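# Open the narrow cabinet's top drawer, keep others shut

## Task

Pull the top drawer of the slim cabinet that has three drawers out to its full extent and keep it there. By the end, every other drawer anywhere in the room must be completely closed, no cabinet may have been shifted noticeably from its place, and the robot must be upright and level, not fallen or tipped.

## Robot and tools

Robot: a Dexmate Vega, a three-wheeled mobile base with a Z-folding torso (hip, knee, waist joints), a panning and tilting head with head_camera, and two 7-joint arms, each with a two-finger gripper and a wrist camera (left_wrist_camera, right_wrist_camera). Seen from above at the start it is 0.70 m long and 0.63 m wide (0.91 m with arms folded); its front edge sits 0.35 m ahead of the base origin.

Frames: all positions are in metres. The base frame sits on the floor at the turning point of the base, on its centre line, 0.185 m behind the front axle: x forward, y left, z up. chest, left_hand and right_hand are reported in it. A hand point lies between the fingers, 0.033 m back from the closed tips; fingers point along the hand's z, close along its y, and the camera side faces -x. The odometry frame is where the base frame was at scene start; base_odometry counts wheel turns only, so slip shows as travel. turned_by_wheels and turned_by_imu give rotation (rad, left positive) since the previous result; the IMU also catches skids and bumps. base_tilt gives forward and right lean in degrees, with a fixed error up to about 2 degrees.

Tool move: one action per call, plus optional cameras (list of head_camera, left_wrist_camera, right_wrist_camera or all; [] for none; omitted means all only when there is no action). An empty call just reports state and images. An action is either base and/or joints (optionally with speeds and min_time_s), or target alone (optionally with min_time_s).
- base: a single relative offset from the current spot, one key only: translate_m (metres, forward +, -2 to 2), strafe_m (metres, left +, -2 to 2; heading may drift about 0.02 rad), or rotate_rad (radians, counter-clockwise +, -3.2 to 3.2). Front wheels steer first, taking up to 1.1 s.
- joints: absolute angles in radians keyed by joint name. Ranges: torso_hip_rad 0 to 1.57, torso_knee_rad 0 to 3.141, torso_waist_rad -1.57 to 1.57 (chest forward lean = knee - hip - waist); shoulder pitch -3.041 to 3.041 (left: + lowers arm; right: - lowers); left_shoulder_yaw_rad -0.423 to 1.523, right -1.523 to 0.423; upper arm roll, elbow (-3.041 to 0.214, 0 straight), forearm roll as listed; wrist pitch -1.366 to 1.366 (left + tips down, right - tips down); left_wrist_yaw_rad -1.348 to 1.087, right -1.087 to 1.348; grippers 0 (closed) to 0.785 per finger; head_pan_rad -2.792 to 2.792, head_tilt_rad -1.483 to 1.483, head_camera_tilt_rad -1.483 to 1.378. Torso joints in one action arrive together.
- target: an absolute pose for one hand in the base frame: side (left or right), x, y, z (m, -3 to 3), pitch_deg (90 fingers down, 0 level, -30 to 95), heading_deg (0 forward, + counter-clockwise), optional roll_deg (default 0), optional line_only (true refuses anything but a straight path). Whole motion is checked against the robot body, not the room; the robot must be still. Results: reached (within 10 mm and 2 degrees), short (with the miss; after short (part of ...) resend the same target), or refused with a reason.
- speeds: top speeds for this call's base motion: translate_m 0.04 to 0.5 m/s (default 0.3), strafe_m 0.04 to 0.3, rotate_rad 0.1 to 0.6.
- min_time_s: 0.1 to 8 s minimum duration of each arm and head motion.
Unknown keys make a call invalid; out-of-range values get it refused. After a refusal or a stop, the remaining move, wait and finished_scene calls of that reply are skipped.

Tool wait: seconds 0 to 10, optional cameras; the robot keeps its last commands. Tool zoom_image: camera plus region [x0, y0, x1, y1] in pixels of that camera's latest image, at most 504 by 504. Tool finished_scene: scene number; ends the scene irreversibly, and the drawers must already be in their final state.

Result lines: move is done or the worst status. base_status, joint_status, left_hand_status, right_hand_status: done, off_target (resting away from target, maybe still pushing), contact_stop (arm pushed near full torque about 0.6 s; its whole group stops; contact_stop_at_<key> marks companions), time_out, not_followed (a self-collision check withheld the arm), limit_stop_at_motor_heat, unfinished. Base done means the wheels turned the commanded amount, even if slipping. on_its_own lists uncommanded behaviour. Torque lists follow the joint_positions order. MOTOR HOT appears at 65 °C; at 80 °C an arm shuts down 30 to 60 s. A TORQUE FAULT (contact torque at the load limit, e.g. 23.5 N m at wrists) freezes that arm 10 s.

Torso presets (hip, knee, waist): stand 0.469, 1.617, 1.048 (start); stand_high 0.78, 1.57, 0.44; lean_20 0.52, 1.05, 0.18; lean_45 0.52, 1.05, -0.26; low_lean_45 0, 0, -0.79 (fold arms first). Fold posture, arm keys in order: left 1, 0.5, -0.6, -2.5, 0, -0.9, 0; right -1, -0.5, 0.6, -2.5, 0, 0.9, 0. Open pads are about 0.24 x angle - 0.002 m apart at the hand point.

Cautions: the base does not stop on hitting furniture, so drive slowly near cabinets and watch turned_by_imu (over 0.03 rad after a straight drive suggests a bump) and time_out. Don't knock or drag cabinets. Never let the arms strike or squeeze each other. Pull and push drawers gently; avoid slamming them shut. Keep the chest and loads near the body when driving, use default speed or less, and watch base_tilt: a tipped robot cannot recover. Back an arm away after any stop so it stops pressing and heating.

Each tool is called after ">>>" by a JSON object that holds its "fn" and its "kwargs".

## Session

>>> {"fn": "move", "kwargs": {"joints": {"head_camera_tilt_rad": 0.35}, "cameras": ["head_camera"]}}

>>> {"fn": "move", "kwargs": {"joints": {"head_pan_rad": -1.5}, "cameras": ["head_camera"]}}

>>> {"fn": "move", "kwargs": {"joints": {"head_pan_rad": -2.6}, "cameras": ["head_camera"]}}

>>> {"fn": "move", "kwargs": {"joints": {"head_pan_rad": 2.5}, "cameras": ["head_camera"]}}

>>> {"fn": "move", "kwargs": {"joints": {"head_pan_rad": 1.4}, "cameras": ["head_camera"]}}

Scene clock: 0.90 s.
Joint torques (N m): left_arm=[5.02 -0.81 -0.49 -1.39 0.32 -1.82 -0.01] | right_arm=[-5.48 -0.42 0.54 -1.91 0.23 2.82 0.1]
Motor temperatures (°C): left_arm=[31 31 31 26 40 35 41] | right_arm=[30 27 33 31 36 36 33]
move: done
base_odometry: x=+0.000 y=+0.000 heading=+0.000
turned_by_wheels: +0.000
turned_by_imu: +0.000
base_tilt: forward=+0.1 right=+0.8
base_status: not commanded
joint_positions: torso_hip_rad=+0.469 torso_knee_rad=+1.617 torso_waist_rad=+1.048 left_shoulder_pitch_rad=+2.189 left_shoulder_yaw_rad=-0.007 left_upper_arm_roll_rad=+0.016 left_elbow_rad=-1.090 left_forearm_roll_rad=+0.013 left_wrist_pitch_rad=-0.515 left_wrist_yaw_rad=+0.020 left_gripper_rad=+0.005 right_shoulder_pitch_rad=-2.209 right_shoulder_yaw_rad=-0.016 right_upper_arm_roll_rad=+0.009 right_elbow_rad=-1.106 right_forearm_roll_rad=-0.010 right_wrist_pitch_rad=+0.494 right_wrist_yaw_rad=-0.018 right_gripper_rad=+0.005 head_pan_rad=+0.000 head_tilt_rad=+0.000 head_camera_tilt_rad=+0.350
joint_status: all done
chest: x=-0.0111 y=+0.0000 z=+1.4155 quat_wxyz=(+0.999, +0.000, +0.050, +0.000) (m; base frame)
left_hand: x=+0.1832 y=+0.2195 z=+0.6290 quat_wxyz=(+0.429, +0.002, +0.903, +0.000) pitch_deg=+39.1 heading_deg=-0.2 roll_deg=+0.1 back=up (m; base frame)
right_hand: x=+0.1700 y=-0.2462 z=+0.6246 quat_wxyz=(+0.418, -0.007, +0.908, -0.015) pitch_deg=+40.6 heading_deg=-1.6 roll_deg=-2.5 back=up (m; base frame)
pictures: head_camera

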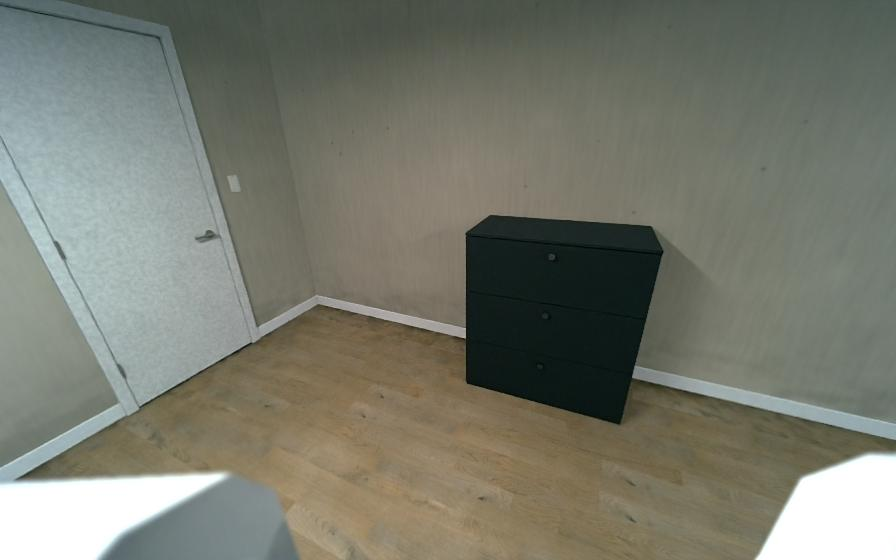

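Scene clock: 2.57 s.
Joint torques (N m): left_arm=[3.97 -1.49 -0.62 -3.22 0.13 -2.26 -0.24] | right_arm=[-6.8 -0.92 1.09 -3.08 0.2 2.28 -0.15]
move: done
base_odometry: x=+0.000 y=+0.000 heading=+0.000
turned_by_wheels: +0.000
turned_by_imu: +0.000
base_tilt: forward=+0.0 right=+0.7
base_status: not commanded
joint_positions: torso_hip_rad=+0.469 torso_knee_rad=+1.617 torso_waist_rad=+1.048 left_shoulder_pitch_rad=+2.189 left_shoulder_yaw_rad=-0.007 left_upper_arm_roll_rad=+0.016 left_elbow_rad=-1.090 left_forearm_roll_rad=+0.013 left_wrist_pitch_rad=-0.515 left_wrist_yaw_rad=+0.020 left_gripper_rad=+0.005 right_shoulder_pitch_rad=-2.209 right_shoulder_yaw_rad=-0.016 right_upper_arm_roll_rad=+0.009 right_elbow_rad=-1.106 right_forearm_roll_rad=-0.010 right_wrist_pitch_rad=+0.494 right_wrist_yaw_rad=-0.018 right_gripper_rad=+0.005 head_pan_rad=-1.500 head_tilt_rad=+0.000 head_camera_tilt_rad=+0.350
joint_status: all done
chest: x=-0.0111 y=+0.0000 z=+1.4155 quat_wxyz=(+0.999, +0.000, +0.050, +0.000) (m; base frame)
left_hand: x=+0.1832 y=+0.2195 z=+0.6290 quat_wxyz=(+0.429, +0.002, +0.903, +0.000) pitch_deg=+39.1 heading_deg=-0.2 roll_deg=+0.1 back=up (m; base frame)
right_hand: x=+0.1700 y=-0.2462 z=+0.6246 quat_wxyz=(+0.418, -0.007, +0.908, -0.015) pitch_deg=+40.6 heading_deg=-1.6 roll_deg=-2.5 back=up (m; base frame)
pictures: head_camera

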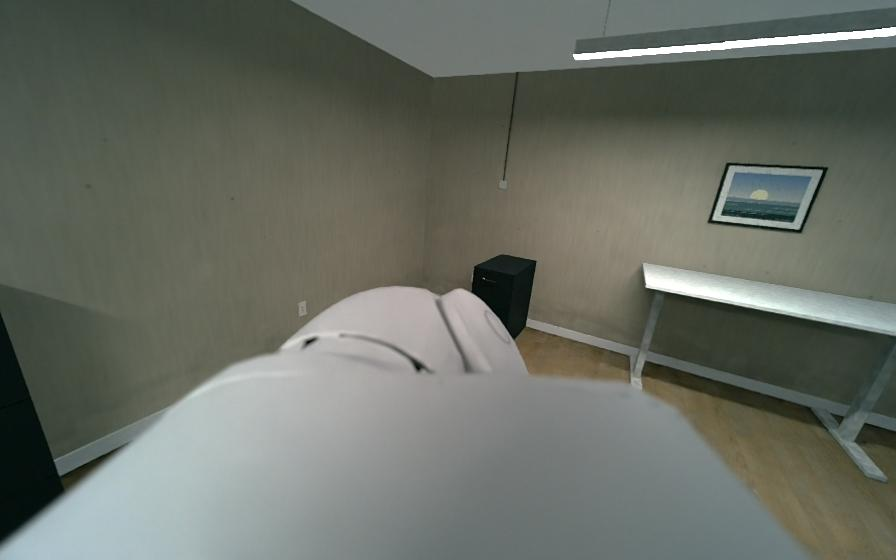

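Scene clock: 3.97 s.
Joint torques (N m): left_arm=[5.4 -0.43 -0.88 -2.92 0.26 -1.9 -0.07] | right_arm=[-5.83 -2.53 0.37 -2.13 0.12 1.34 -0.13]
move: done
base_odometry: x=+0.000 y=+0.000 heading=+0.000
turned_by_wheels: +0.000
turned_by_imu: +0.000
base_tilt: forward=+0.0 right=+0.7
base_status: not commanded
joint_positions: torso_hip_rad=+0.469 torso_knee_rad=+1.617 torso_waist_rad=+1.048 left_shoulder_pitch_rad=+2.189 left_shoulder_yaw_rad=-0.007 left_upper_arm_roll_rad=+0.016 left_elbow_rad=-1.090 left_forearm_roll_rad=+0.013 left_wrist_pitch_rad=-0.515 left_wrist_yaw_rad=+0.020 left_gripper_rad=+0.005 right_shoulder_pitch_rad=-2.209 right_shoulder_yaw_rad=-0.016 right_upper_arm_roll_rad=+0.009 right_elbow_rad=-1.106 right_forearm_roll_rad=-0.010 right_wrist_pitch_rad=+0.494 right_wrist_yaw_rad=-0.018 right_gripper_rad=+0.005 head_pan_rad=-2.600 head_tilt_rad=+0.000 head_camera_tilt_rad=+0.350
joint_status: all done
chest: x=-0.0111 y=+0.0000 z=+1.4155 quat_wxyz=(+0.999, +0.000, +0.050, +0.000) (m; base frame)
left_hand: x=+0.1832 y=+0.2195 z=+0.6290 quat_wxyz=(+0.429, +0.002, +0.903, +0.000) pitch_deg=+39.1 heading_deg=-0.2 roll_deg=+0.1 back=up (m; base frame)
right_hand: x=+0.1700 y=-0.2462 z=+0.6246 quat_wxyz=(+0.418, -0.007, +0.908, -0.015) pitch_deg=+40.6 heading_deg=-1.6 roll_deg=-2.5 back=up (m; base frame)
pictures: head_camera

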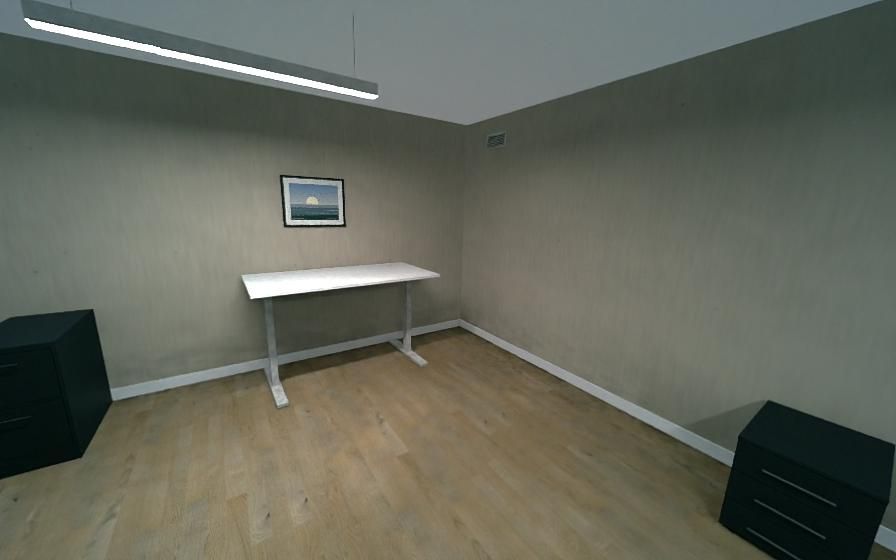

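Scene clock: 8.03 s.
Joint torques (N m): left_arm=[4.54 0 -0.83 -1.73 0.15 -1.82 -0.04] | right_arm=[-4.72 -1.57 0.79 -1.47 0.13 2.12 -0.12]
move: done
base_odometry: x=+0.000 y=+0.000 heading=+0.000
turned_by_wheels: +0.000
turned_by_imu: +0.000
base_tilt: forward=+0.1 right=+0.8
base_status: not commanded
joint_positions: torso_hip_rad=+0.469 torso_knee_rad=+1.617 torso_waist_rad=+1.048 left_shoulder_pitch_rad=+2.189 left_shoulder_yaw_rad=-0.007 left_upper_arm_roll_rad=+0.016 left_elbow_rad=-1.090 left_forearm_roll_rad=+0.013 left_wrist_pitch_rad=-0.515 left_wrist_yaw_rad=+0.020 left_gripper_rad=+0.005 right_shoulder_pitch_rad=-2.209 right_shoulder_yaw_rad=-0.016 right_upper_arm_roll_rad=+0.009 right_elbow_rad=-1.106 right_forearm_roll_rad=-0.010 right_wrist_pitch_rad=+0.494 right_wrist_yaw_rad=-0.018 right_gripper_rad=+0.005 head_pan_rad=+2.500 head_tilt_rad=+0.000 head_camera_tilt_rad=+0.350
joint_status: all done
chest: x=-0.0111 y=+0.0000 z=+1.4155 quat_wxyz=(+0.999, +0.000, +0.050, +0.000) (m; base frame)
left_hand: x=+0.1832 y=+0.2195 z=+0.6290 quat_wxyz=(+0.429, +0.002, +0.903, +0.000) pitch_deg=+39.1 heading_deg=-0.2 roll_deg=+0.1 back=up (m; base frame)
right_hand: x=+0.1700 y=-0.2462 z=+0.6246 quat_wxyz=(+0.418, -0.007, +0.908, -0.015) pitch_deg=+40.6 heading_deg=-1.6 roll_deg=-2.5 back=up (m; base frame)
pictures: head_camera

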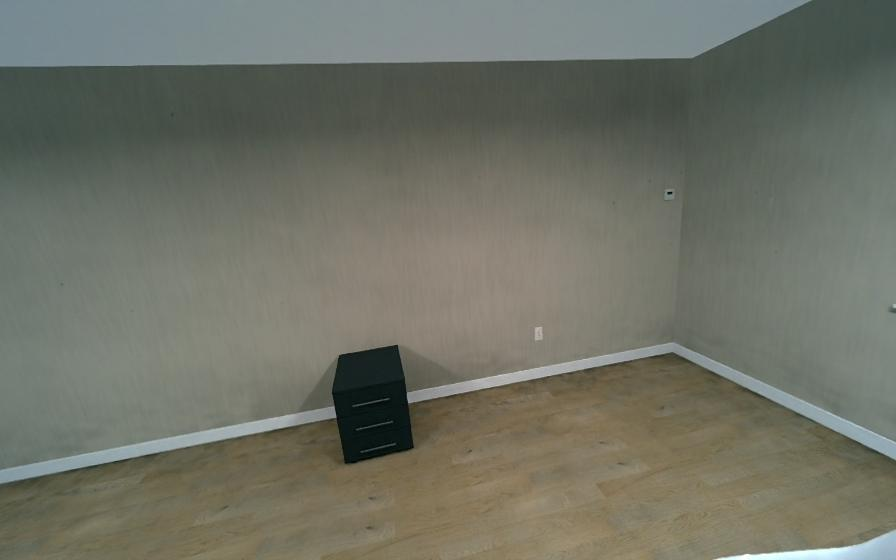

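Scene clock: 9.43 s.
Joint torques (N m): left_arm=[5.17 -0.33 -0.45 -2.66 0.14 -2.01 -0.19] | right_arm=[-6.38 -1.09 0.71 -1.7 0.2 2.18 -0.06]
move: done
base_odometry: x=+0.000 y=+0.000 heading=+0.000
turned_by_wheels: +0.000
turned_by_imu: +0.000
base_tilt: forward=+0.1 right=+0.8
base_status: not commanded
joint_positions: torso_hip_rad=+0.469 torso_knee_rad=+1.617 torso_waist_rad=+1.048 left_shoulder_pitch_rad=+2.189 left_shoulder_yaw_rad=-0.007 left_upper_arm_roll_rad=+0.016 left_elbow_rad=-1.090 left_forearm_roll_rad=+0.013 left_wrist_pitch_rad=-0.515 left_wrist_yaw_rad=+0.020 left_gripper_rad=+0.005 right_shoulder_pitch_rad=-2.209 right_shoulder_yaw_rad=-0.016 right_upper_arm_roll_rad=+0.009 right_elbow_rad=-1.106 right_forearm_roll_rad=-0.010 right_wrist_pitch_rad=+0.494 right_wrist_yaw_rad=-0.018 right_gripper_rad=+0.005 head_pan_rad=+1.400 head_tilt_rad=+0.000 head_camera_tilt_rad=+0.350
joint_status: all done
chest: x=-0.0111 y=+0.0000 z=+1.4155 quat_wxyz=(+0.999, +0.000, +0.050, +0.000) (m; base frame)
left_hand: x=+0.1832 y=+0.2195 z=+0.6290 quat_wxyz=(+0.429, +0.002, +0.903, +0.000) pitch_deg=+39.1 heading_deg=-0.2 roll_deg=+0.1 back=up (m; base frame)
right_hand: x=+0.1700 y=-0.2462 z=+0.6246 quat_wxyz=(+0.418, -0.007, +0.908, -0.015) pitch_deg=+40.6 heading_deg=-1.6 roll_deg=-2.5 back=up (m; base frame)
pictures: head_camera

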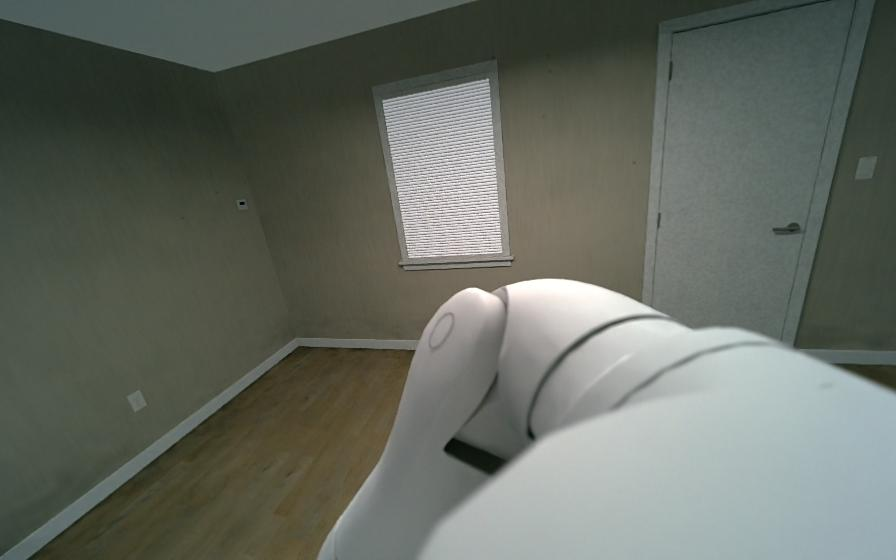

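>>> {"fn": "move", "kwargs": {"base": {"rotate_rad": 2.741}, "joints": {"head_pan_rad": 0, "head_camera_tilt_rad": 0.5, "left_shoulder_pitch_rad": 1.072, "left_shoulder_yaw_rad": 0.04, "left_upper_arm_roll_rad": 0.184, "left_elbow_rad": -0.968, "left_forearm_roll_rad": -1.709, "left_wrist_pitch_rad": -0.129, "left_wrist_yaw_rad": -0.577, "right_shoulder_pitch_rad": -2.075, "right_shoulder_yaw_rad": -0.08, "right_upper_arm_roll_rad": 0.076, "right_elbow_rad": -1.811, "right_forearm_roll_rad": 0.153, "right_wrist_pitch_rad": 0.804, "right_wrist_yaw_rad": 0.08}, "cameras": ["head_camera"]}}

Scene clock: 18.20 s.
Joint torques (N m): left_arm=[-28.84 3.17 1.37 -6.71 0.23 1.12 -1.46] | right_arm=[12.44 -3.31 5.74 -6.87 0.43 3.09 0.21]
move: done
base_odometry: x=+0.003 y=+0.000 heading=+2.749
turned_by_wheels: +2.749
turned_by_imu: +2.735
base_tilt: forward=+0.1 right=+0.7
base_status: done
joint_positions: torso_hip_rad=+0.469 torso_knee_rad=+1.617 torso_waist_rad=+1.048 left_shoulder_pitch_rad=+1.075 left_shoulder_yaw_rad=+0.040 left_upper_arm_roll_rad=+0.183 left_elbow_rad=-0.968 left_forearm_roll_rad=-1.705 left_wrist_pitch_rad=-0.130 left_wrist_yaw_rad=-0.575 left_gripper_rad=+0.005 right_shoulder_pitch_rad=-2.075 right_shoulder_yaw_rad=-0.080 right_upper_arm_roll_rad=+0.076 right_elbow_rad=-1.811 right_forearm_roll_rad=+0.153 right_wrist_pitch_rad=+0.804 right_wrist_yaw_rad=+0.080 right_gripper_rad=+0.005 head_pan_rad=+0.000 head_tilt_rad=+0.000 head_camera_tilt_rad=+0.500
joint_status: all done
chest: x=-0.0111 y=+0.0000 z=+1.4155 quat_wxyz=(+0.999, +0.000, +0.050, +0.000) (m; base frame)
left_hand: x=+0.7808 y=+0.2006 z=+1.1452 quat_wxyz=(+0.582, -0.403, +0.404, -0.580) pitch_deg=-20.4 heading_deg=+0.0 roll_deg=-89.8 (m; base frame)
right_hand: x=+0.4419 y=-0.2793 z=+1.1522 quat_wxyz=(+0.846, +0.000, +0.533, +0.001) pitch_deg=-25.6 heading_deg=+0.1 roll_deg=+0.0 back=up (m; base frame)
pictures: head_camera

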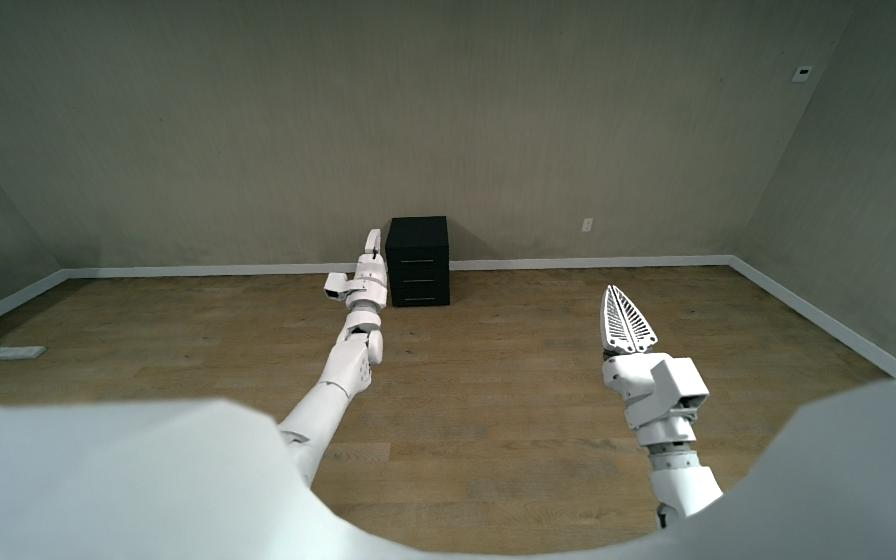

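>>> {"fn": "move", "kwargs": {"base": {"rotate_rad": 0.036}}}

>>> {"fn": "move", "kwargs": {"base": {"translate_m": 1.05}, "joints": {"torso_hip_rad": 0.0, "torso_knee_rad": 0.5, "torso_waist_rad": -0.1, "left_gripper_rad": 0.35}, "cameras": ["head_camera", "left_wrist_camera"]}}

Scene clock: 19.57 s.
Joint torques (N m): left_arm=[-29.35 1.46 0.96 -6.73 0.25 0.04 -1.23] | right_arm=[11.74 -3.79 5.51 -7.05 0.18 2.34 0.22]
move: done
base_odometry: x=+0.003 y=+0.000 heading=+2.785
turned_by_wheels: +0.036
turned_by_imu: +0.036
base_tilt: forward=+0.1 right=+0.8
base_status: done
joint_positions: torso_hip_rad=+0.469 torso_knee_rad=+1.617 torso_waist_rad=+1.048 left_shoulder_pitch_rad=+1.072 left_shoulder_yaw_rad=+0.040 left_upper_arm_roll_rad=+0.184 left_elbow_rad=-0.968 left_forearm_roll_rad=-1.709 left_wrist_pitch_rad=-0.129 left_wrist_yaw_rad=-0.577 left_gripper_rad=+0.005 right_shoulder_pitch_rad=-2.075 right_shoulder_yaw_rad=-0.080 right_upper_arm_roll_rad=+0.076 right_elbow_rad=-1.811 right_forearm_roll_rad=+0.153 right_wrist_pitch_rad=+0.804 right_wrist_yaw_rad=+0.080 right_gripper_rad=+0.005 head_pan_rad=+0.000 head_tilt_rad=+0.000 head_camera_tilt_rad=+0.500
joint_status: not commanded
chest: x=-0.0111 y=+0.0000 z=+1.4155 quat_wxyz=(+0.999, +0.000, +0.050, +0.000) (m; base frame)
left_hand: x=+0.7814 y=+0.2006 z=+1.1473 quat_wxyz=(+0.582, -0.403, +0.402, -0.581) pitch_deg=-20.6 heading_deg=+0.1 roll_deg=-90.0 (m; base frame)
right_hand: x=+0.4419 y=-0.2793 z=+1.1522 quat_wxyz=(+0.846, +0.000, +0.533, +0.001) pitch_deg=-25.6 heading_deg=+0.1 roll_deg=+0.0 back=up (m; base frame)
pictures: none

Scene clock: 25.10 s.
Joint torques (N m): left_arm=[-14.16 2.54 0.08 -4.35 0.52 0.24 -1.34] | right_arm=[1.18 -3.4 5.88 -5.56 0.38 2.99 0.47]
move: done
base_odometry: x=-0.981 y=+0.365 heading=+2.786
turned_by_wheels: +0.001
turned_by_imu: +0.000
base_tilt: forward=+0.1 right=+0.7
base_status: done
joint_positions: torso_hip_rad=+0.001 torso_knee_rad=+0.500 torso_waist_rad=-0.100 left_shoulder_pitch_rad=+1.072 left_shoulder_yaw_rad=+0.040 left_upper_arm_roll_rad=+0.184 left_elbow_rad=-0.968 left_forearm_roll_rad=-1.709 left_wrist_pitch_rad=-0.129 left_wrist_yaw_rad=-0.577 left_gripper_rad=+0.350 right_shoulder_pitch_rad=-2.075 right_shoulder_yaw_rad=-0.080 right_upper_arm_roll_rad=+0.076 right_elbow_rad=-1.811 right_forearm_roll_rad=+0.153 right_wrist_pitch_rad=+0.804 right_wrist_yaw_rad=+0.080 right_gripper_rad=+0.005 head_pan_rad=+0.000 head_tilt_rad=+0.000 head_camera_tilt_rad=+0.500
joint_status: all done
chest: x=+0.0527 y=+0.0000 z=+1.0669 quat_wxyz=(+0.955, +0.000, +0.295, +0.000) (m; base frame)
left_hand: x=+0.6201 y=+0.2006 z=+0.4520 quat_wxyz=(+0.464, -0.534, +0.534, -0.464) pitch_deg=+8.0 heading_deg=+0.0 roll_deg=-90.0 (m; base frame)
right_hand: x=+0.3244 y=-0.2793 z=+0.6189 quat_wxyz=(+0.688, +0.000, +0.726, +0.001) pitch_deg=+3.0 heading_deg=+0.1 roll_deg=+0.0 back=up (m; base frame)
pictures: head_camera, left_wrist_camera

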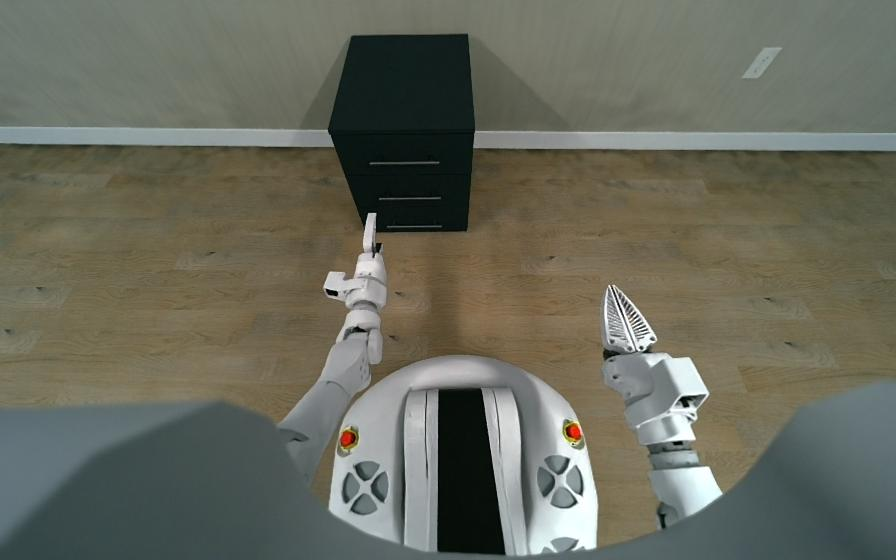

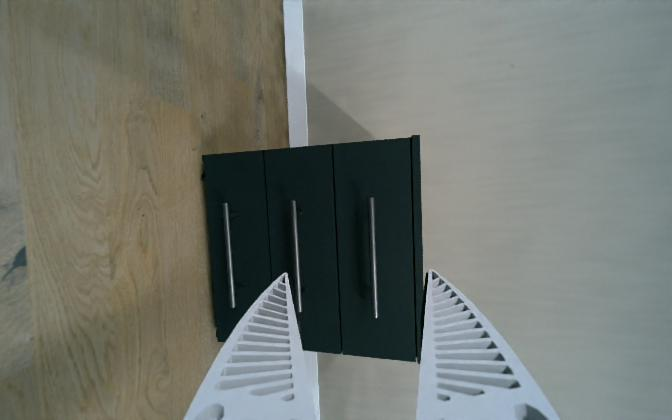

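>>> {"fn": "move", "kwargs": {"target": {"side": "left", "x": 0.62, "y": 0.14, "z": 0.443, "pitch_deg": 8, "heading_deg": 0, "roll_deg": 90, "line_only": true}}}

>>> {"fn": "move", "kwargs": {"base": {"translate_m": 0.22}, "cameras": ["head_camera", "left_wrist_camera"]}}

Scene clock: 27.50 s.
Joint torques (N m): left_arm=[-17.06 -4.42 3.12 -5.12 0.84 0.03 -1.21] | right_arm=[1.02 -3.55 5.46 -5.77 0.32 2.82 0.17]
move: done
base_odometry: x=-0.981 y=+0.365 heading=+2.786
turned_by_wheels: +0.000
turned_by_imu: +0.000
base_tilt: forward=+0.0 right=+0.8
base_status: not commanded
joint_positions: torso_hip_rad=+0.001 torso_knee_rad=+0.500 torso_waist_rad=-0.100 left_shoulder_pitch_rad=+1.001 left_shoulder_yaw_rad=-0.073 left_upper_arm_roll_rad=+0.230 left_elbow_rad=-0.811 left_forearm_roll_rad=-1.677 left_wrist_pitch_rad=-0.217 left_wrist_yaw_rad=-0.653 left_gripper_rad=+0.350 right_shoulder_pitch_rad=-2.075 right_shoulder_yaw_rad=-0.080 right_upper_arm_roll_rad=+0.076 right_elbow_rad=-1.811 right_forearm_roll_rad=+0.153 right_wrist_pitch_rad=+0.804 right_wrist_yaw_rad=+0.080 right_gripper_rad=+0.005 head_pan_rad=+0.000 head_tilt_rad=+0.000 head_camera_tilt_rad=+0.500
joint_status: not commanded
chest: x=+0.0527 y=+0.0000 z=+1.0669 quat_wxyz=(+0.955, +0.000, +0.295, +0.000) (m; base frame)
left_hand: x=+0.6198 y=+0.1416 z=+0.4428 quat_wxyz=(+0.464, -0.534, +0.534, -0.464) pitch_deg=+8.0 heading_deg=+0.0 roll_deg=+90.0 (m; base frame)
left_hand_status: reached (straight line, planned for 0.8 s): 2 mm and 0.1 deg off.
right_hand: x=+0.3244 y=-0.2793 z=+0.6189 quat_wxyz=(+0.688, +0.000, +0.726, +0.001) pitch_deg=+3.0 heading_deg=+0.1 roll_deg=+0.0 back=up (m; base frame)
pictures: none

Scene clock: 29.67 s.
Joint torques (N m): left_arm=[-16.46 -5.65 2.63 -3.98 0.86 0.13 -1.28] | right_arm=[1.81 -2.41 5.05 -5.19 0.38 3.04 0.23]
move: done
base_odometry: x=-1.188 y=+0.441 heading=+2.787
turned_by_wheels: +0.001
turned_by_imu: +0.000
base_tilt: forward=+0.1 right=+0.7
base_status: done
joint_positions: torso_hip_rad=+0.001 torso_knee_rad=+0.500 torso_waist_rad=-0.100 left_shoulder_pitch_rad=+1.000 left_shoulder_yaw_rad=-0.076 left_upper_arm_roll_rad=+0.231 left_elbow_rad=-0.807 left_forearm_roll_rad=-1.677 left_wrist_pitch_rad=-0.219 left_wrist_yaw_rad=-0.654 left_gripper_rad=+0.350 right_shoulder_pitch_rad=-2.075 right_shoulder_yaw_rad=-0.080 right_upper_arm_roll_rad=+0.076 right_elbow_rad=-1.811 right_forearm_roll_rad=+0.153 right_wrist_pitch_rad=+0.804 right_wrist_yaw_rad=+0.080 right_gripper_rad=+0.005 head_pan_rad=+0.000 head_tilt_rad=+0.000 head_camera_tilt_rad=+0.500
joint_status: not commanded
chest: x=+0.0527 y=+0.0000 z=+1.0669 quat_wxyz=(+0.955, +0.000, +0.295, +0.000) (m; base frame)
left_hand: x=+0.6198 y=+0.1402 z=+0.4427 quat_wxyz=(+0.464, -0.534, +0.534, -0.464) pitch_deg=+8.0 heading_deg=+0.0 roll_deg=-90.0 (m; base frame)
right_hand: x=+0.3244 y=-0.2793 z=+0.6189 quat_wxyz=(+0.688, +0.000, +0.726, +0.001) pitch_deg=+3.0 heading_deg=+0.1 roll_deg=+0.0 back=up (m; base frame)
pictures: head_camera, left_wrist_camera

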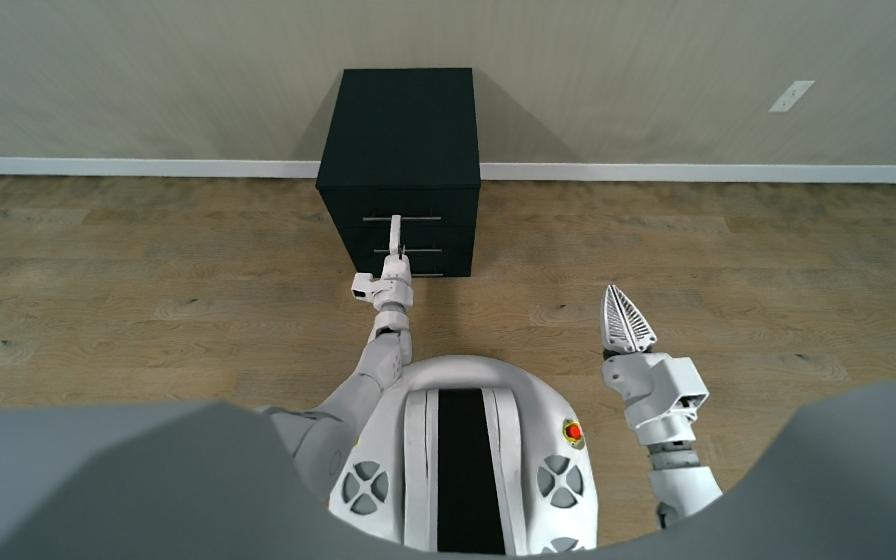

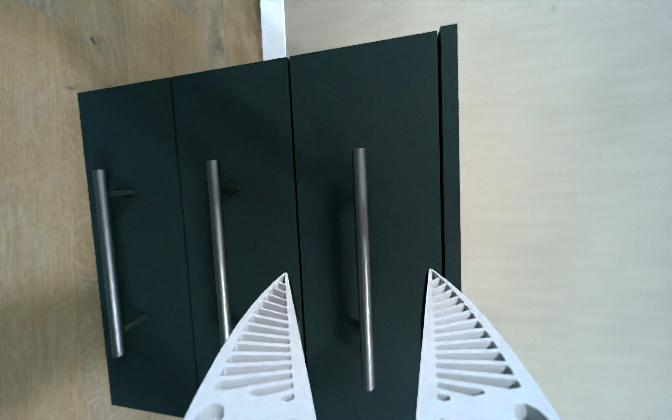

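>>> {"fn": "move", "kwargs": {"base": {"translate_m": 0.067}, "speeds": {"translate_m": 0.1}, "cameras": ["head_camera", "left_wrist_camera"]}}

Scene clock: 31.33 s.
Joint torques (N m): left_arm=[-17.08 -5.89 2.26 -7.18 0.82 0.05 -1.36] | right_arm=[2.13 -2.1 5.84 -6.27 0.37 2.77 0.27]
move: done
base_odometry: x=-1.250 y=+0.465 heading=+2.788
turned_by_wheels: +0.001
turned_by_imu: +0.001
base_tilt: forward=+0.0 right=+0.8
base_status: done
joint_positions: torso_hip_rad=+0.001 torso_knee_rad=+0.500 torso_waist_rad=-0.100 left_shoulder_pitch_rad=+0.999 left_shoulder_yaw_rad=-0.076 left_upper_arm_roll_rad=+0.231 left_elbow_rad=-0.807 left_forearm_roll_rad=-1.677 left_wrist_pitch_rad=-0.219 left_wrist_yaw_rad=-0.654 left_gripper_rad=+0.350 right_shoulder_pitch_rad=-2.075 right_shoulder_yaw_rad=-0.080 right_upper_arm_roll_rad=+0.076 right_elbow_rad=-1.811 right_forearm_roll_rad=+0.153 right_wrist_pitch_rad=+0.804 right_wrist_yaw_rad=+0.080 right_gripper_rad=+0.005 head_pan_rad=+0.000 head_tilt_rad=+0.000 head_camera_tilt_rad=+0.500
joint_status: not commanded
chest: x=+0.0527 y=+0.0000 z=+1.0669 quat_wxyz=(+0.955, +0.000, +0.295, +0.000) (m; base frame)
left_hand: x=+0.6198 y=+0.1402 z=+0.4427 quat_wxyz=(+0.464, -0.534, +0.534, -0.464) pitch_deg=+8.0 heading_deg=+0.0 roll_deg=-90.0 (m; base frame)
right_hand: x=+0.3244 y=-0.2793 z=+0.6189 quat_wxyz=(+0.688, +0.000, +0.726, +0.001) pitch_deg=+3.0 heading_deg=+0.1 roll_deg=+0.0 back=up (m; base frame)
pictures: head_camera, left_wrist_camera

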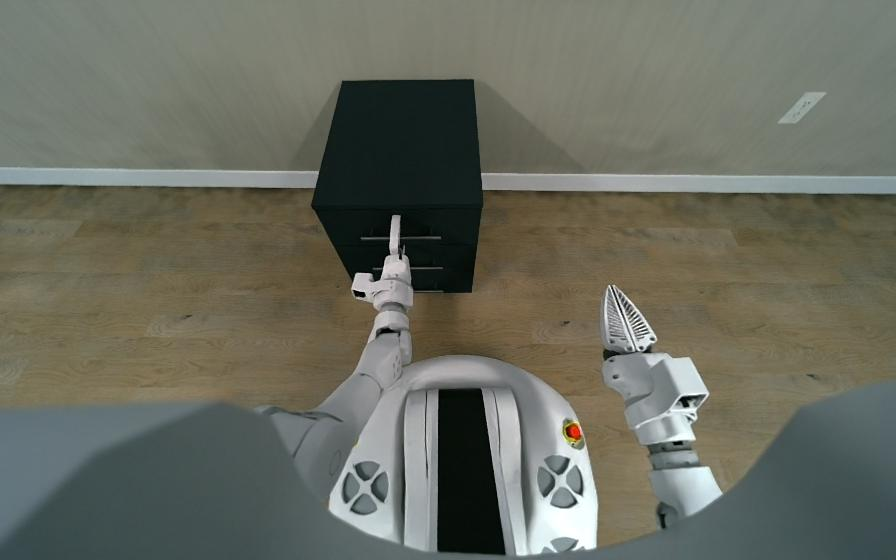

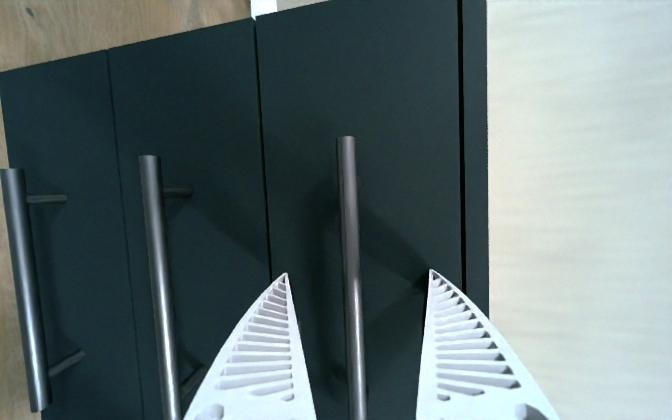

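>>> {"fn": "move", "kwargs": {"joints": {"left_gripper_rad": 0.0}}}

>>> {"fn": "move", "kwargs": {"base": {"translate_m": -0.3}, "speeds": {"translate_m": 0.12}, "cameras": ["head_camera", "left_wrist_camera"]}}

Scene clock: 32.43 s.
Joint torques (N m): left_arm=[-15.47 -5.53 1.88 -5.18 1.16 -0.13 -2.34] | right_arm=[1.72 -1.78 5.82 -4.6 0.27 3.35 0.14]
move: done
base_odometry: x=-1.250 y=+0.465 heading=+2.788
turned_by_wheels: +0.000
turned_by_imu: +0.000
base_tilt: forward=+0.0 right=+0.8
base_status: not commanded
joint_positions: torso_hip_rad=+0.001 torso_knee_rad=+0.500 torso_waist_rad=-0.100 left_shoulder_pitch_rad=+0.999 left_shoulder_yaw_rad=-0.076 left_upper_arm_roll_rad=+0.231 left_elbow_rad=-0.807 left_forearm_roll_rad=-1.677 left_wrist_pitch_rad=-0.219 left_wrist_yaw_rad=-0.654 left_gripper_rad=+0.000 right_shoulder_pitch_rad=-2.075 right_shoulder_yaw_rad=-0.080 right_upper_arm_roll_rad=+0.076 right_elbow_rad=-1.811 right_forearm_roll_rad=+0.153 right_wrist_pitch_rad=+0.804 right_wrist_yaw_rad=+0.080 right_gripper_rad=+0.005 head_pan_rad=+0.000 head_tilt_rad=+0.000 head_camera_tilt_rad=+0.500
joint_status: all done
chest: x=+0.0528 y=+0.0000 z=+1.0669 quat_wxyz=(+0.955, +0.000, +0.295, +0.000) (m; base frame)
left_hand: x=+0.6198 y=+0.1402 z=+0.4425 quat_wxyz=(+0.464, -0.534, +0.534, -0.464) pitch_deg=+8.1 heading_deg=+0.0 roll_deg=-90.0 (m; base frame)
right_hand: x=+0.3244 y=-0.2793 z=+0.6189 quat_wxyz=(+0.688, +0.000, +0.726, +0.001) pitch_deg=+3.0 heading_deg=+0.1 roll_deg=+0.0 back=up (m; base frame)
pictures: none

Scene clock: 35.83 s.
Joint torques (N m): left_arm=[-13.28 -5.91 1.58 -7.7 2.53 1.64 -2.21] | right_arm=[1.53 -2.52 5.6 -4.88 0.38 2.94 0.25]
move: done
base_odometry: x=-0.969 y=+0.361 heading=+2.789
turned_by_wheels: +0.001
turned_by_imu: +0.002
base_tilt: forward=+0.1 right=+0.8
base_status: done
joint_positions: torso_hip_rad=+0.001 torso_knee_rad=+0.500 torso_waist_rad=-0.100 left_shoulder_pitch_rad=+0.999 left_shoulder_yaw_rad=-0.076 left_upper_arm_roll_rad=+0.231 left_elbow_rad=-0.807 left_forearm_roll_rad=-1.677 left_wrist_pitch_rad=-0.219 left_wrist_yaw_rad=-0.654 left_gripper_rad=+0.000 right_shoulder_pitch_rad=-2.075 right_shoulder_yaw_rad=-0.080 right_upper_arm_roll_rad=+0.076 right_elbow_rad=-1.811 right_forearm_roll_rad=+0.153 right_wrist_pitch_rad=+0.804 right_wrist_yaw_rad=+0.080 right_gripper_rad=+0.005 head_pan_rad=+0.000 head_tilt_rad=+0.000 head_camera_tilt_rad=+0.500
joint_status: not commanded
chest: x=+0.0528 y=+0.0000 z=+1.0669 quat_wxyz=(+0.955, +0.000, +0.295, +0.000) (m; base frame)
left_hand: x=+0.6198 y=+0.1403 z=+0.4425 quat_wxyz=(+0.464, -0.534, +0.534, -0.463) pitch_deg=+8.1 heading_deg=+0.0 roll_deg=-90.0 (m; base frame)
right_hand: x=+0.3244 y=-0.2793 z=+0.6189 quat_wxyz=(+0.688, +0.000, +0.726, +0.001) pitch_deg=+3.0 heading_deg=+0.1 roll_deg=+0.0 back=up (m; base frame)
pictures: head_camera, left_wrist_camera

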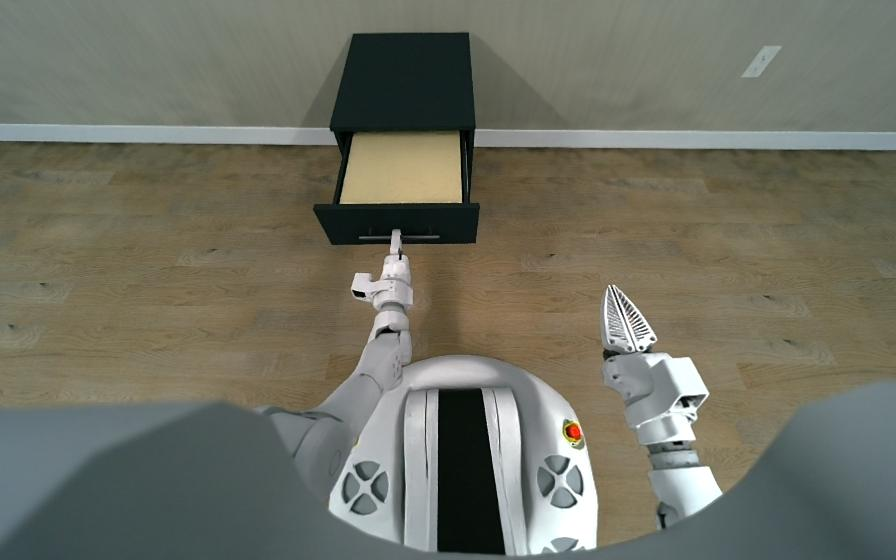

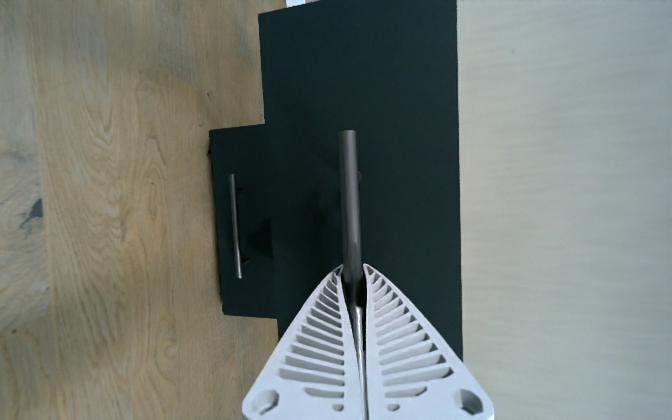

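>>> {"fn": "move", "kwargs": {"base": {"translate_m": -0.07}, "speeds": {"translate_m": 0.06}, "cameras": ["head_camera"]}}

>>> {"fn": "move", "kwargs": {"base": {"translate_m": -0.03}, "speeds": {"translate_m": 0.05}, "cameras": ["head_camera", "left_wrist_camera"]}}

Scene clock: 37.87 s.
Joint torques (N m): left_arm=[-11.5 -4.03 1.72 -7.18 2.24 1.81 -2.43] | right_arm=[1.91 -3.96 6.17 -5.08 0.31 2.37 0.17]
move: done
base_odometry: x=-0.903 y=+0.337 heading=+2.790
turned_by_wheels: +0.001
turned_by_imu: +0.001
base_tilt: forward=+0.0 right=+0.7
base_status: done
joint_positions: torso_hip_rad=+0.001 torso_knee_rad=+0.500 torso_waist_rad=-0.100 left_shoulder_pitch_rad=+0.999 left_shoulder_yaw_rad=-0.076 left_upper_arm_roll_rad=+0.231 left_elbow_rad=-0.807 left_forearm_roll_rad=-1.677 left_wrist_pitch_rad=-0.219 left_wrist_yaw_rad=-0.654 left_gripper_rad=+0.000 right_shoulder_pitch_rad=-2.075 right_shoulder_yaw_rad=-0.080 right_upper_arm_roll_rad=+0.076 right_elbow_rad=-1.811 right_forearm_roll_rad=+0.153 right_wrist_pitch_rad=+0.804 right_wrist_yaw_rad=+0.080 right_gripper_rad=+0.005 head_pan_rad=+0.000 head_tilt_rad=+0.000 head_camera_tilt_rad=+0.500
joint_status: not commanded
chest: x=+0.0528 y=+0.0000 z=+1.0669 quat_wxyz=(+0.955, +0.000, +0.295, +0.000) (m; base frame)
left_hand: x=+0.6198 y=+0.1404 z=+0.4425 quat_wxyz=(+0.464, -0.534, +0.534, -0.463) pitch_deg=+8.1 heading_deg=+0.0 roll_deg=-90.0 (m; base frame)
right_hand: x=+0.3244 y=-0.2793 z=+0.6189 quat_wxyz=(+0.688, +0.000, +0.726, +0.001) pitch_deg=+3.0 heading_deg=+0.1 roll_deg=+0.0 back=up (m; base frame)
pictures: head_camera

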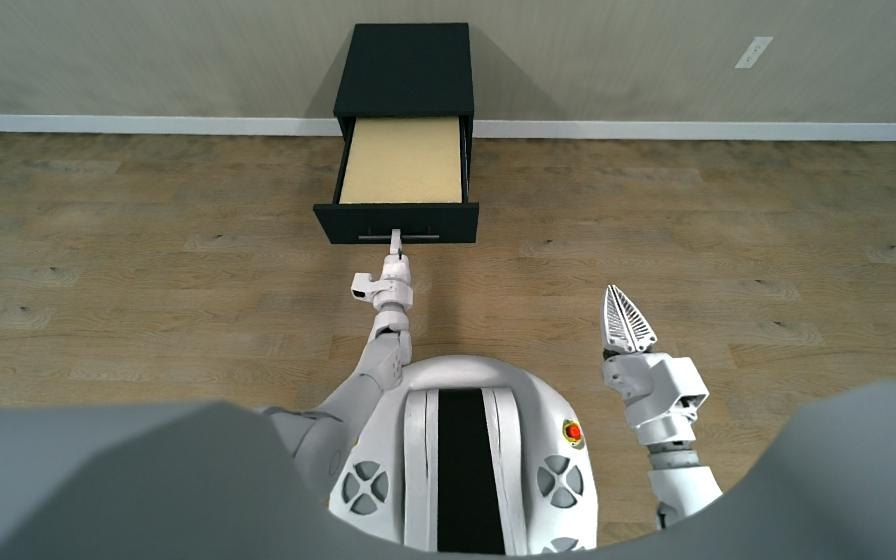

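Scene clock: 39.17 s.
Joint torques (N m): left_arm=[-10.96 -4.1 1.41 -3.88 1.32 0.19 -1.24] | right_arm=[0.59 -2.22 5.69 -5.97 0.32 2.87 0.09]
move: done
base_odometry: x=-0.875 y=+0.327 heading=+2.791
turned_by_wheels: +0.001
turned_by_imu: +0.001
base_tilt: forward=+0.0 right=+0.8
base_status: done
joint_positions: torso_hip_rad=+0.001 torso_knee_rad=+0.500 torso_waist_rad=-0.100 left_shoulder_pitch_rad=+0.999 left_shoulder_yaw_rad=-0.076 left_upper_arm_roll_rad=+0.231 left_elbow_rad=-0.807 left_forearm_roll_rad=-1.677 left_wrist_pitch_rad=-0.219 left_wrist_yaw_rad=-0.654 left_gripper_rad=+0.000 right_shoulder_pitch_rad=-2.075 right_shoulder_yaw_rad=-0.080 right_upper_arm_roll_rad=+0.076 right_elbow_rad=-1.811 right_forearm_roll_rad=+0.153 right_wrist_pitch_rad=+0.804 right_wrist_yaw_rad=+0.080 right_gripper_rad=+0.005 head_pan_rad=+0.000 head_tilt_rad=+0.000 head_camera_tilt_rad=+0.500
joint_status: not commanded
chest: x=+0.0527 y=+0.0000 z=+1.0669 quat_wxyz=(+0.955, +0.000, +0.295, +0.000) (m; base frame)
left_hand: x=+0.6199 y=+0.1402 z=+0.4428 quat_wxyz=(+0.464, -0.534, +0.534, -0.464) pitch_deg=+8.0 heading_deg=+0.0 roll_deg=-90.0 (m; base frame)
right_hand: x=+0.3244 y=-0.2793 z=+0.6189 quat_wxyz=(+0.688, +0.000, +0.726, +0.001) pitch_deg=+3.0 heading_deg=+0.1 roll_deg=+0.0 back=up (m; base frame)
pictures: head_camera, left_wrist_camera

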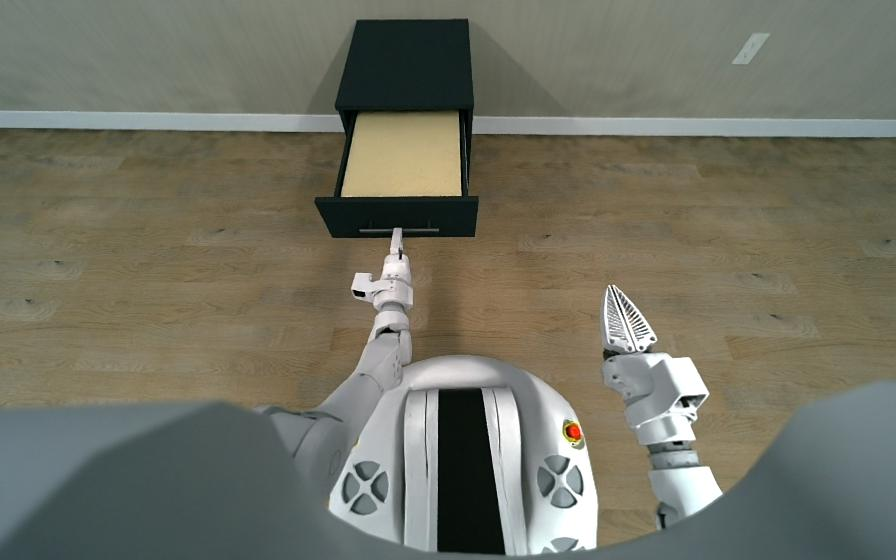

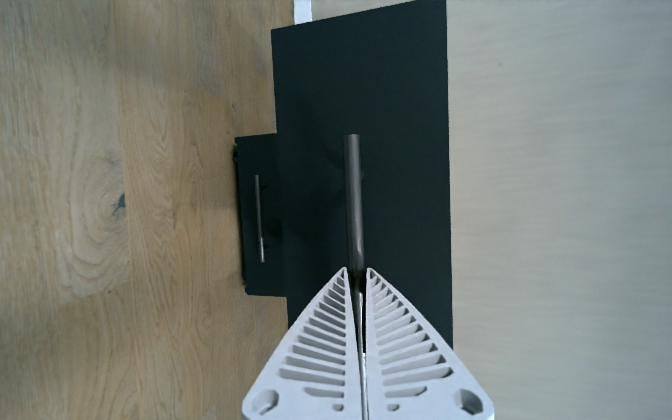

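>>> {"fn": "move", "kwargs": {"joints": {"left_gripper_rad": 0.3, "head_pan_rad": 1.6, "head_camera_tilt_rad": 0.3}, "cameras": ["head_camera"]}}

>>> {"fn": "move", "kwargs": {"base": {"translate_m": -0.06}, "joints": {"head_pan_rad": 1.4}, "cameras": ["head_camera", "left_wrist_camera"]}}

Scene clock: 41.23 s.
Joint torques (N m): left_arm=[-11.19 -5.2 2.06 -4.6 1.19 -0.1 -1.39] | right_arm=[1.26 -2.15 5.24 -5.92 0.46 2.63 0.22]
move: done
base_odometry: x=-0.875 y=+0.327 heading=+2.791
turned_by_wheels: +0.000
turned_by_imu: +0.000
base_tilt: forward=+0.0 right=+0.8
base_status: not commanded
joint_positions: torso_hip_rad=+0.001 torso_knee_rad=+0.500 torso_waist_rad=-0.100 left_shoulder_pitch_rad=+0.999 left_shoulder_yaw_rad=-0.076 left_upper_arm_roll_rad=+0.231 left_elbow_rad=-0.807 left_forearm_roll_rad=-1.677 left_wrist_pitch_rad=-0.219 left_wrist_yaw_rad=-0.654 left_gripper_rad=+0.300 right_shoulder_pitch_rad=-2.075 right_shoulder_yaw_rad=-0.080 right_upper_arm_roll_rad=+0.076 right_elbow_rad=-1.811 right_forearm_roll_rad=+0.153 right_wrist_pitch_rad=+0.804 right_wrist_yaw_rad=+0.080 right_gripper_rad=+0.005 head_pan_rad=+1.600 head_tilt_rad=+0.000 head_camera_tilt_rad=+0.300
joint_status: all done
chest: x=+0.0527 y=+0.0000 z=+1.0669 quat_wxyz=(+0.955, +0.000, +0.295, +0.000) (m; base frame)
left_hand: x=+0.6199 y=+0.1402 z=+0.4428 quat_wxyz=(+0.464, -0.534, +0.534, -0.464) pitch_deg=+8.0 heading_deg=+0.0 roll_deg=-90.0 (m; base frame)
right_hand: x=+0.3244 y=-0.2793 z=+0.6189 quat_wxyz=(+0.688, +0.000, +0.726, +0.001) pitch_deg=+3.0 heading_deg=+0.1 roll_deg=+0.0 back=up (m; base frame)
pictures: head_camera

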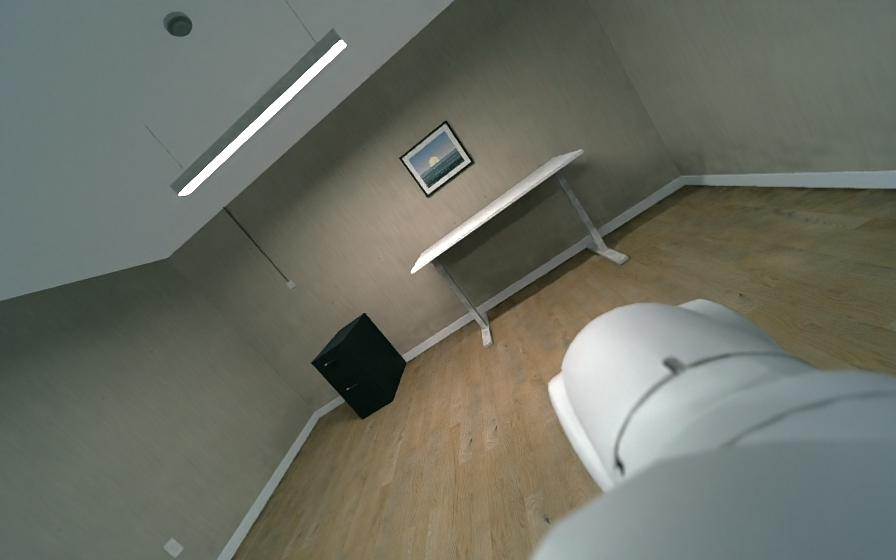

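Scene clock: 42.70 s.
Joint torques (N m): left_arm=[-11 -4.43 1.62 -3.82 0.99 -0.41 -1.25] | right_arm=[2.32 -3 5.47 -5.59 0.31 2.41 0.19]
move: done
base_odometry: x=-0.818 y=+0.307 heading=+2.792
turned_by_wheels: +0.001
turned_by_imu: +0.001
base_tilt: forward=+0.0 right=+0.8
base_status: done
joint_positions: torso_hip_rad=+0.001 torso_knee_rad=+0.500 torso_waist_rad=-0.100 left_shoulder_pitch_rad=+0.999 left_shoulder_yaw_rad=-0.076 left_upper_arm_roll_rad=+0.231 left_elbow_rad=-0.807 left_forearm_roll_rad=-1.677 left_wrist_pitch_rad=-0.219 left_wrist_yaw_rad=-0.654 left_gripper_rad=+0.300 right_shoulder_pitch_rad=-2.075 right_shoulder_yaw_rad=-0.080 right_upper_arm_roll_rad=+0.076 right_elbow_rad=-1.811 right_forearm_roll_rad=+0.153 right_wrist_pitch_rad=+0.804 right_wrist_yaw_rad=+0.080 right_gripper_rad=+0.005 head_pan_rad=+1.400 head_tilt_rad=+0.000 head_camera_tilt_rad=+0.300
joint_status: all done
chest: x=+0.0527 y=+0.0000 z=+1.0669 quat_wxyz=(+0.955, +0.000, +0.295, +0.000) (m; base frame)
left_hand: x=+0.6199 y=+0.1402 z=+0.4429 quat_wxyz=(+0.464, -0.534, +0.534, -0.464) pitch_deg=+8.0 heading_deg=+0.0 roll_deg=-90.0 (m; base frame)
right_hand: x=+0.3244 y=-0.2793 z=+0.6189 quat_wxyz=(+0.688, +0.000, +0.726, +0.001) pitch_deg=+3.0 heading_deg=+0.1 roll_deg=+0.0 back=up (m; base frame)
pictures: head_camera, left_wrist_camera

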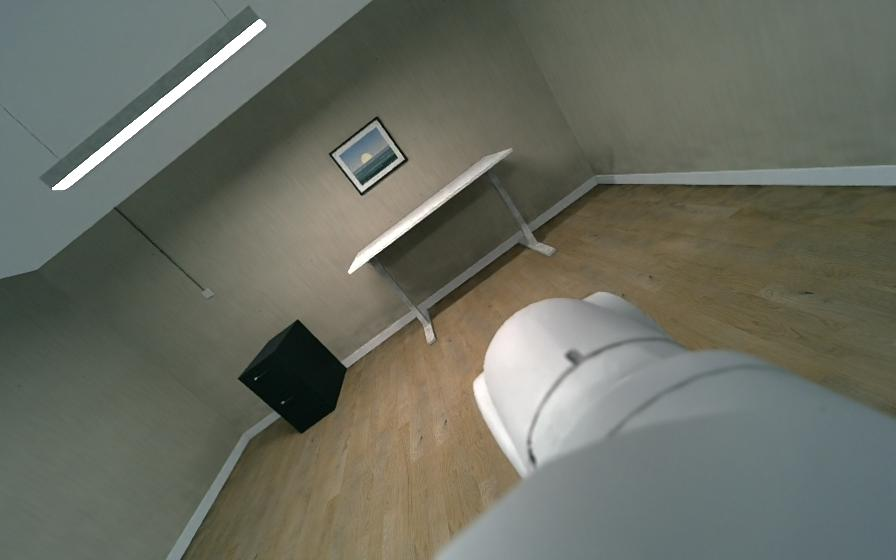

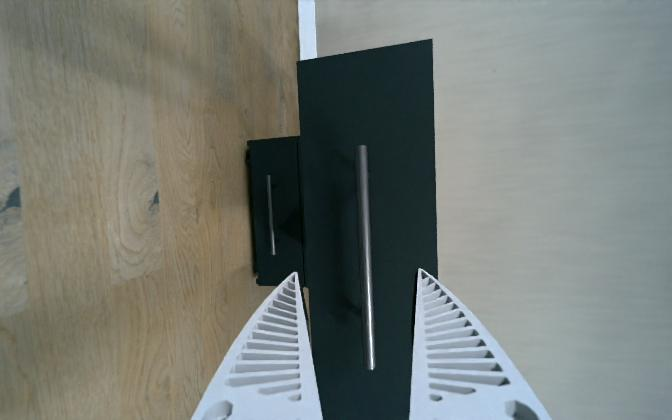

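>>> {"fn": "finished_scene", "kwargs": {"scene": 2}}

The scene is finished: the task was done.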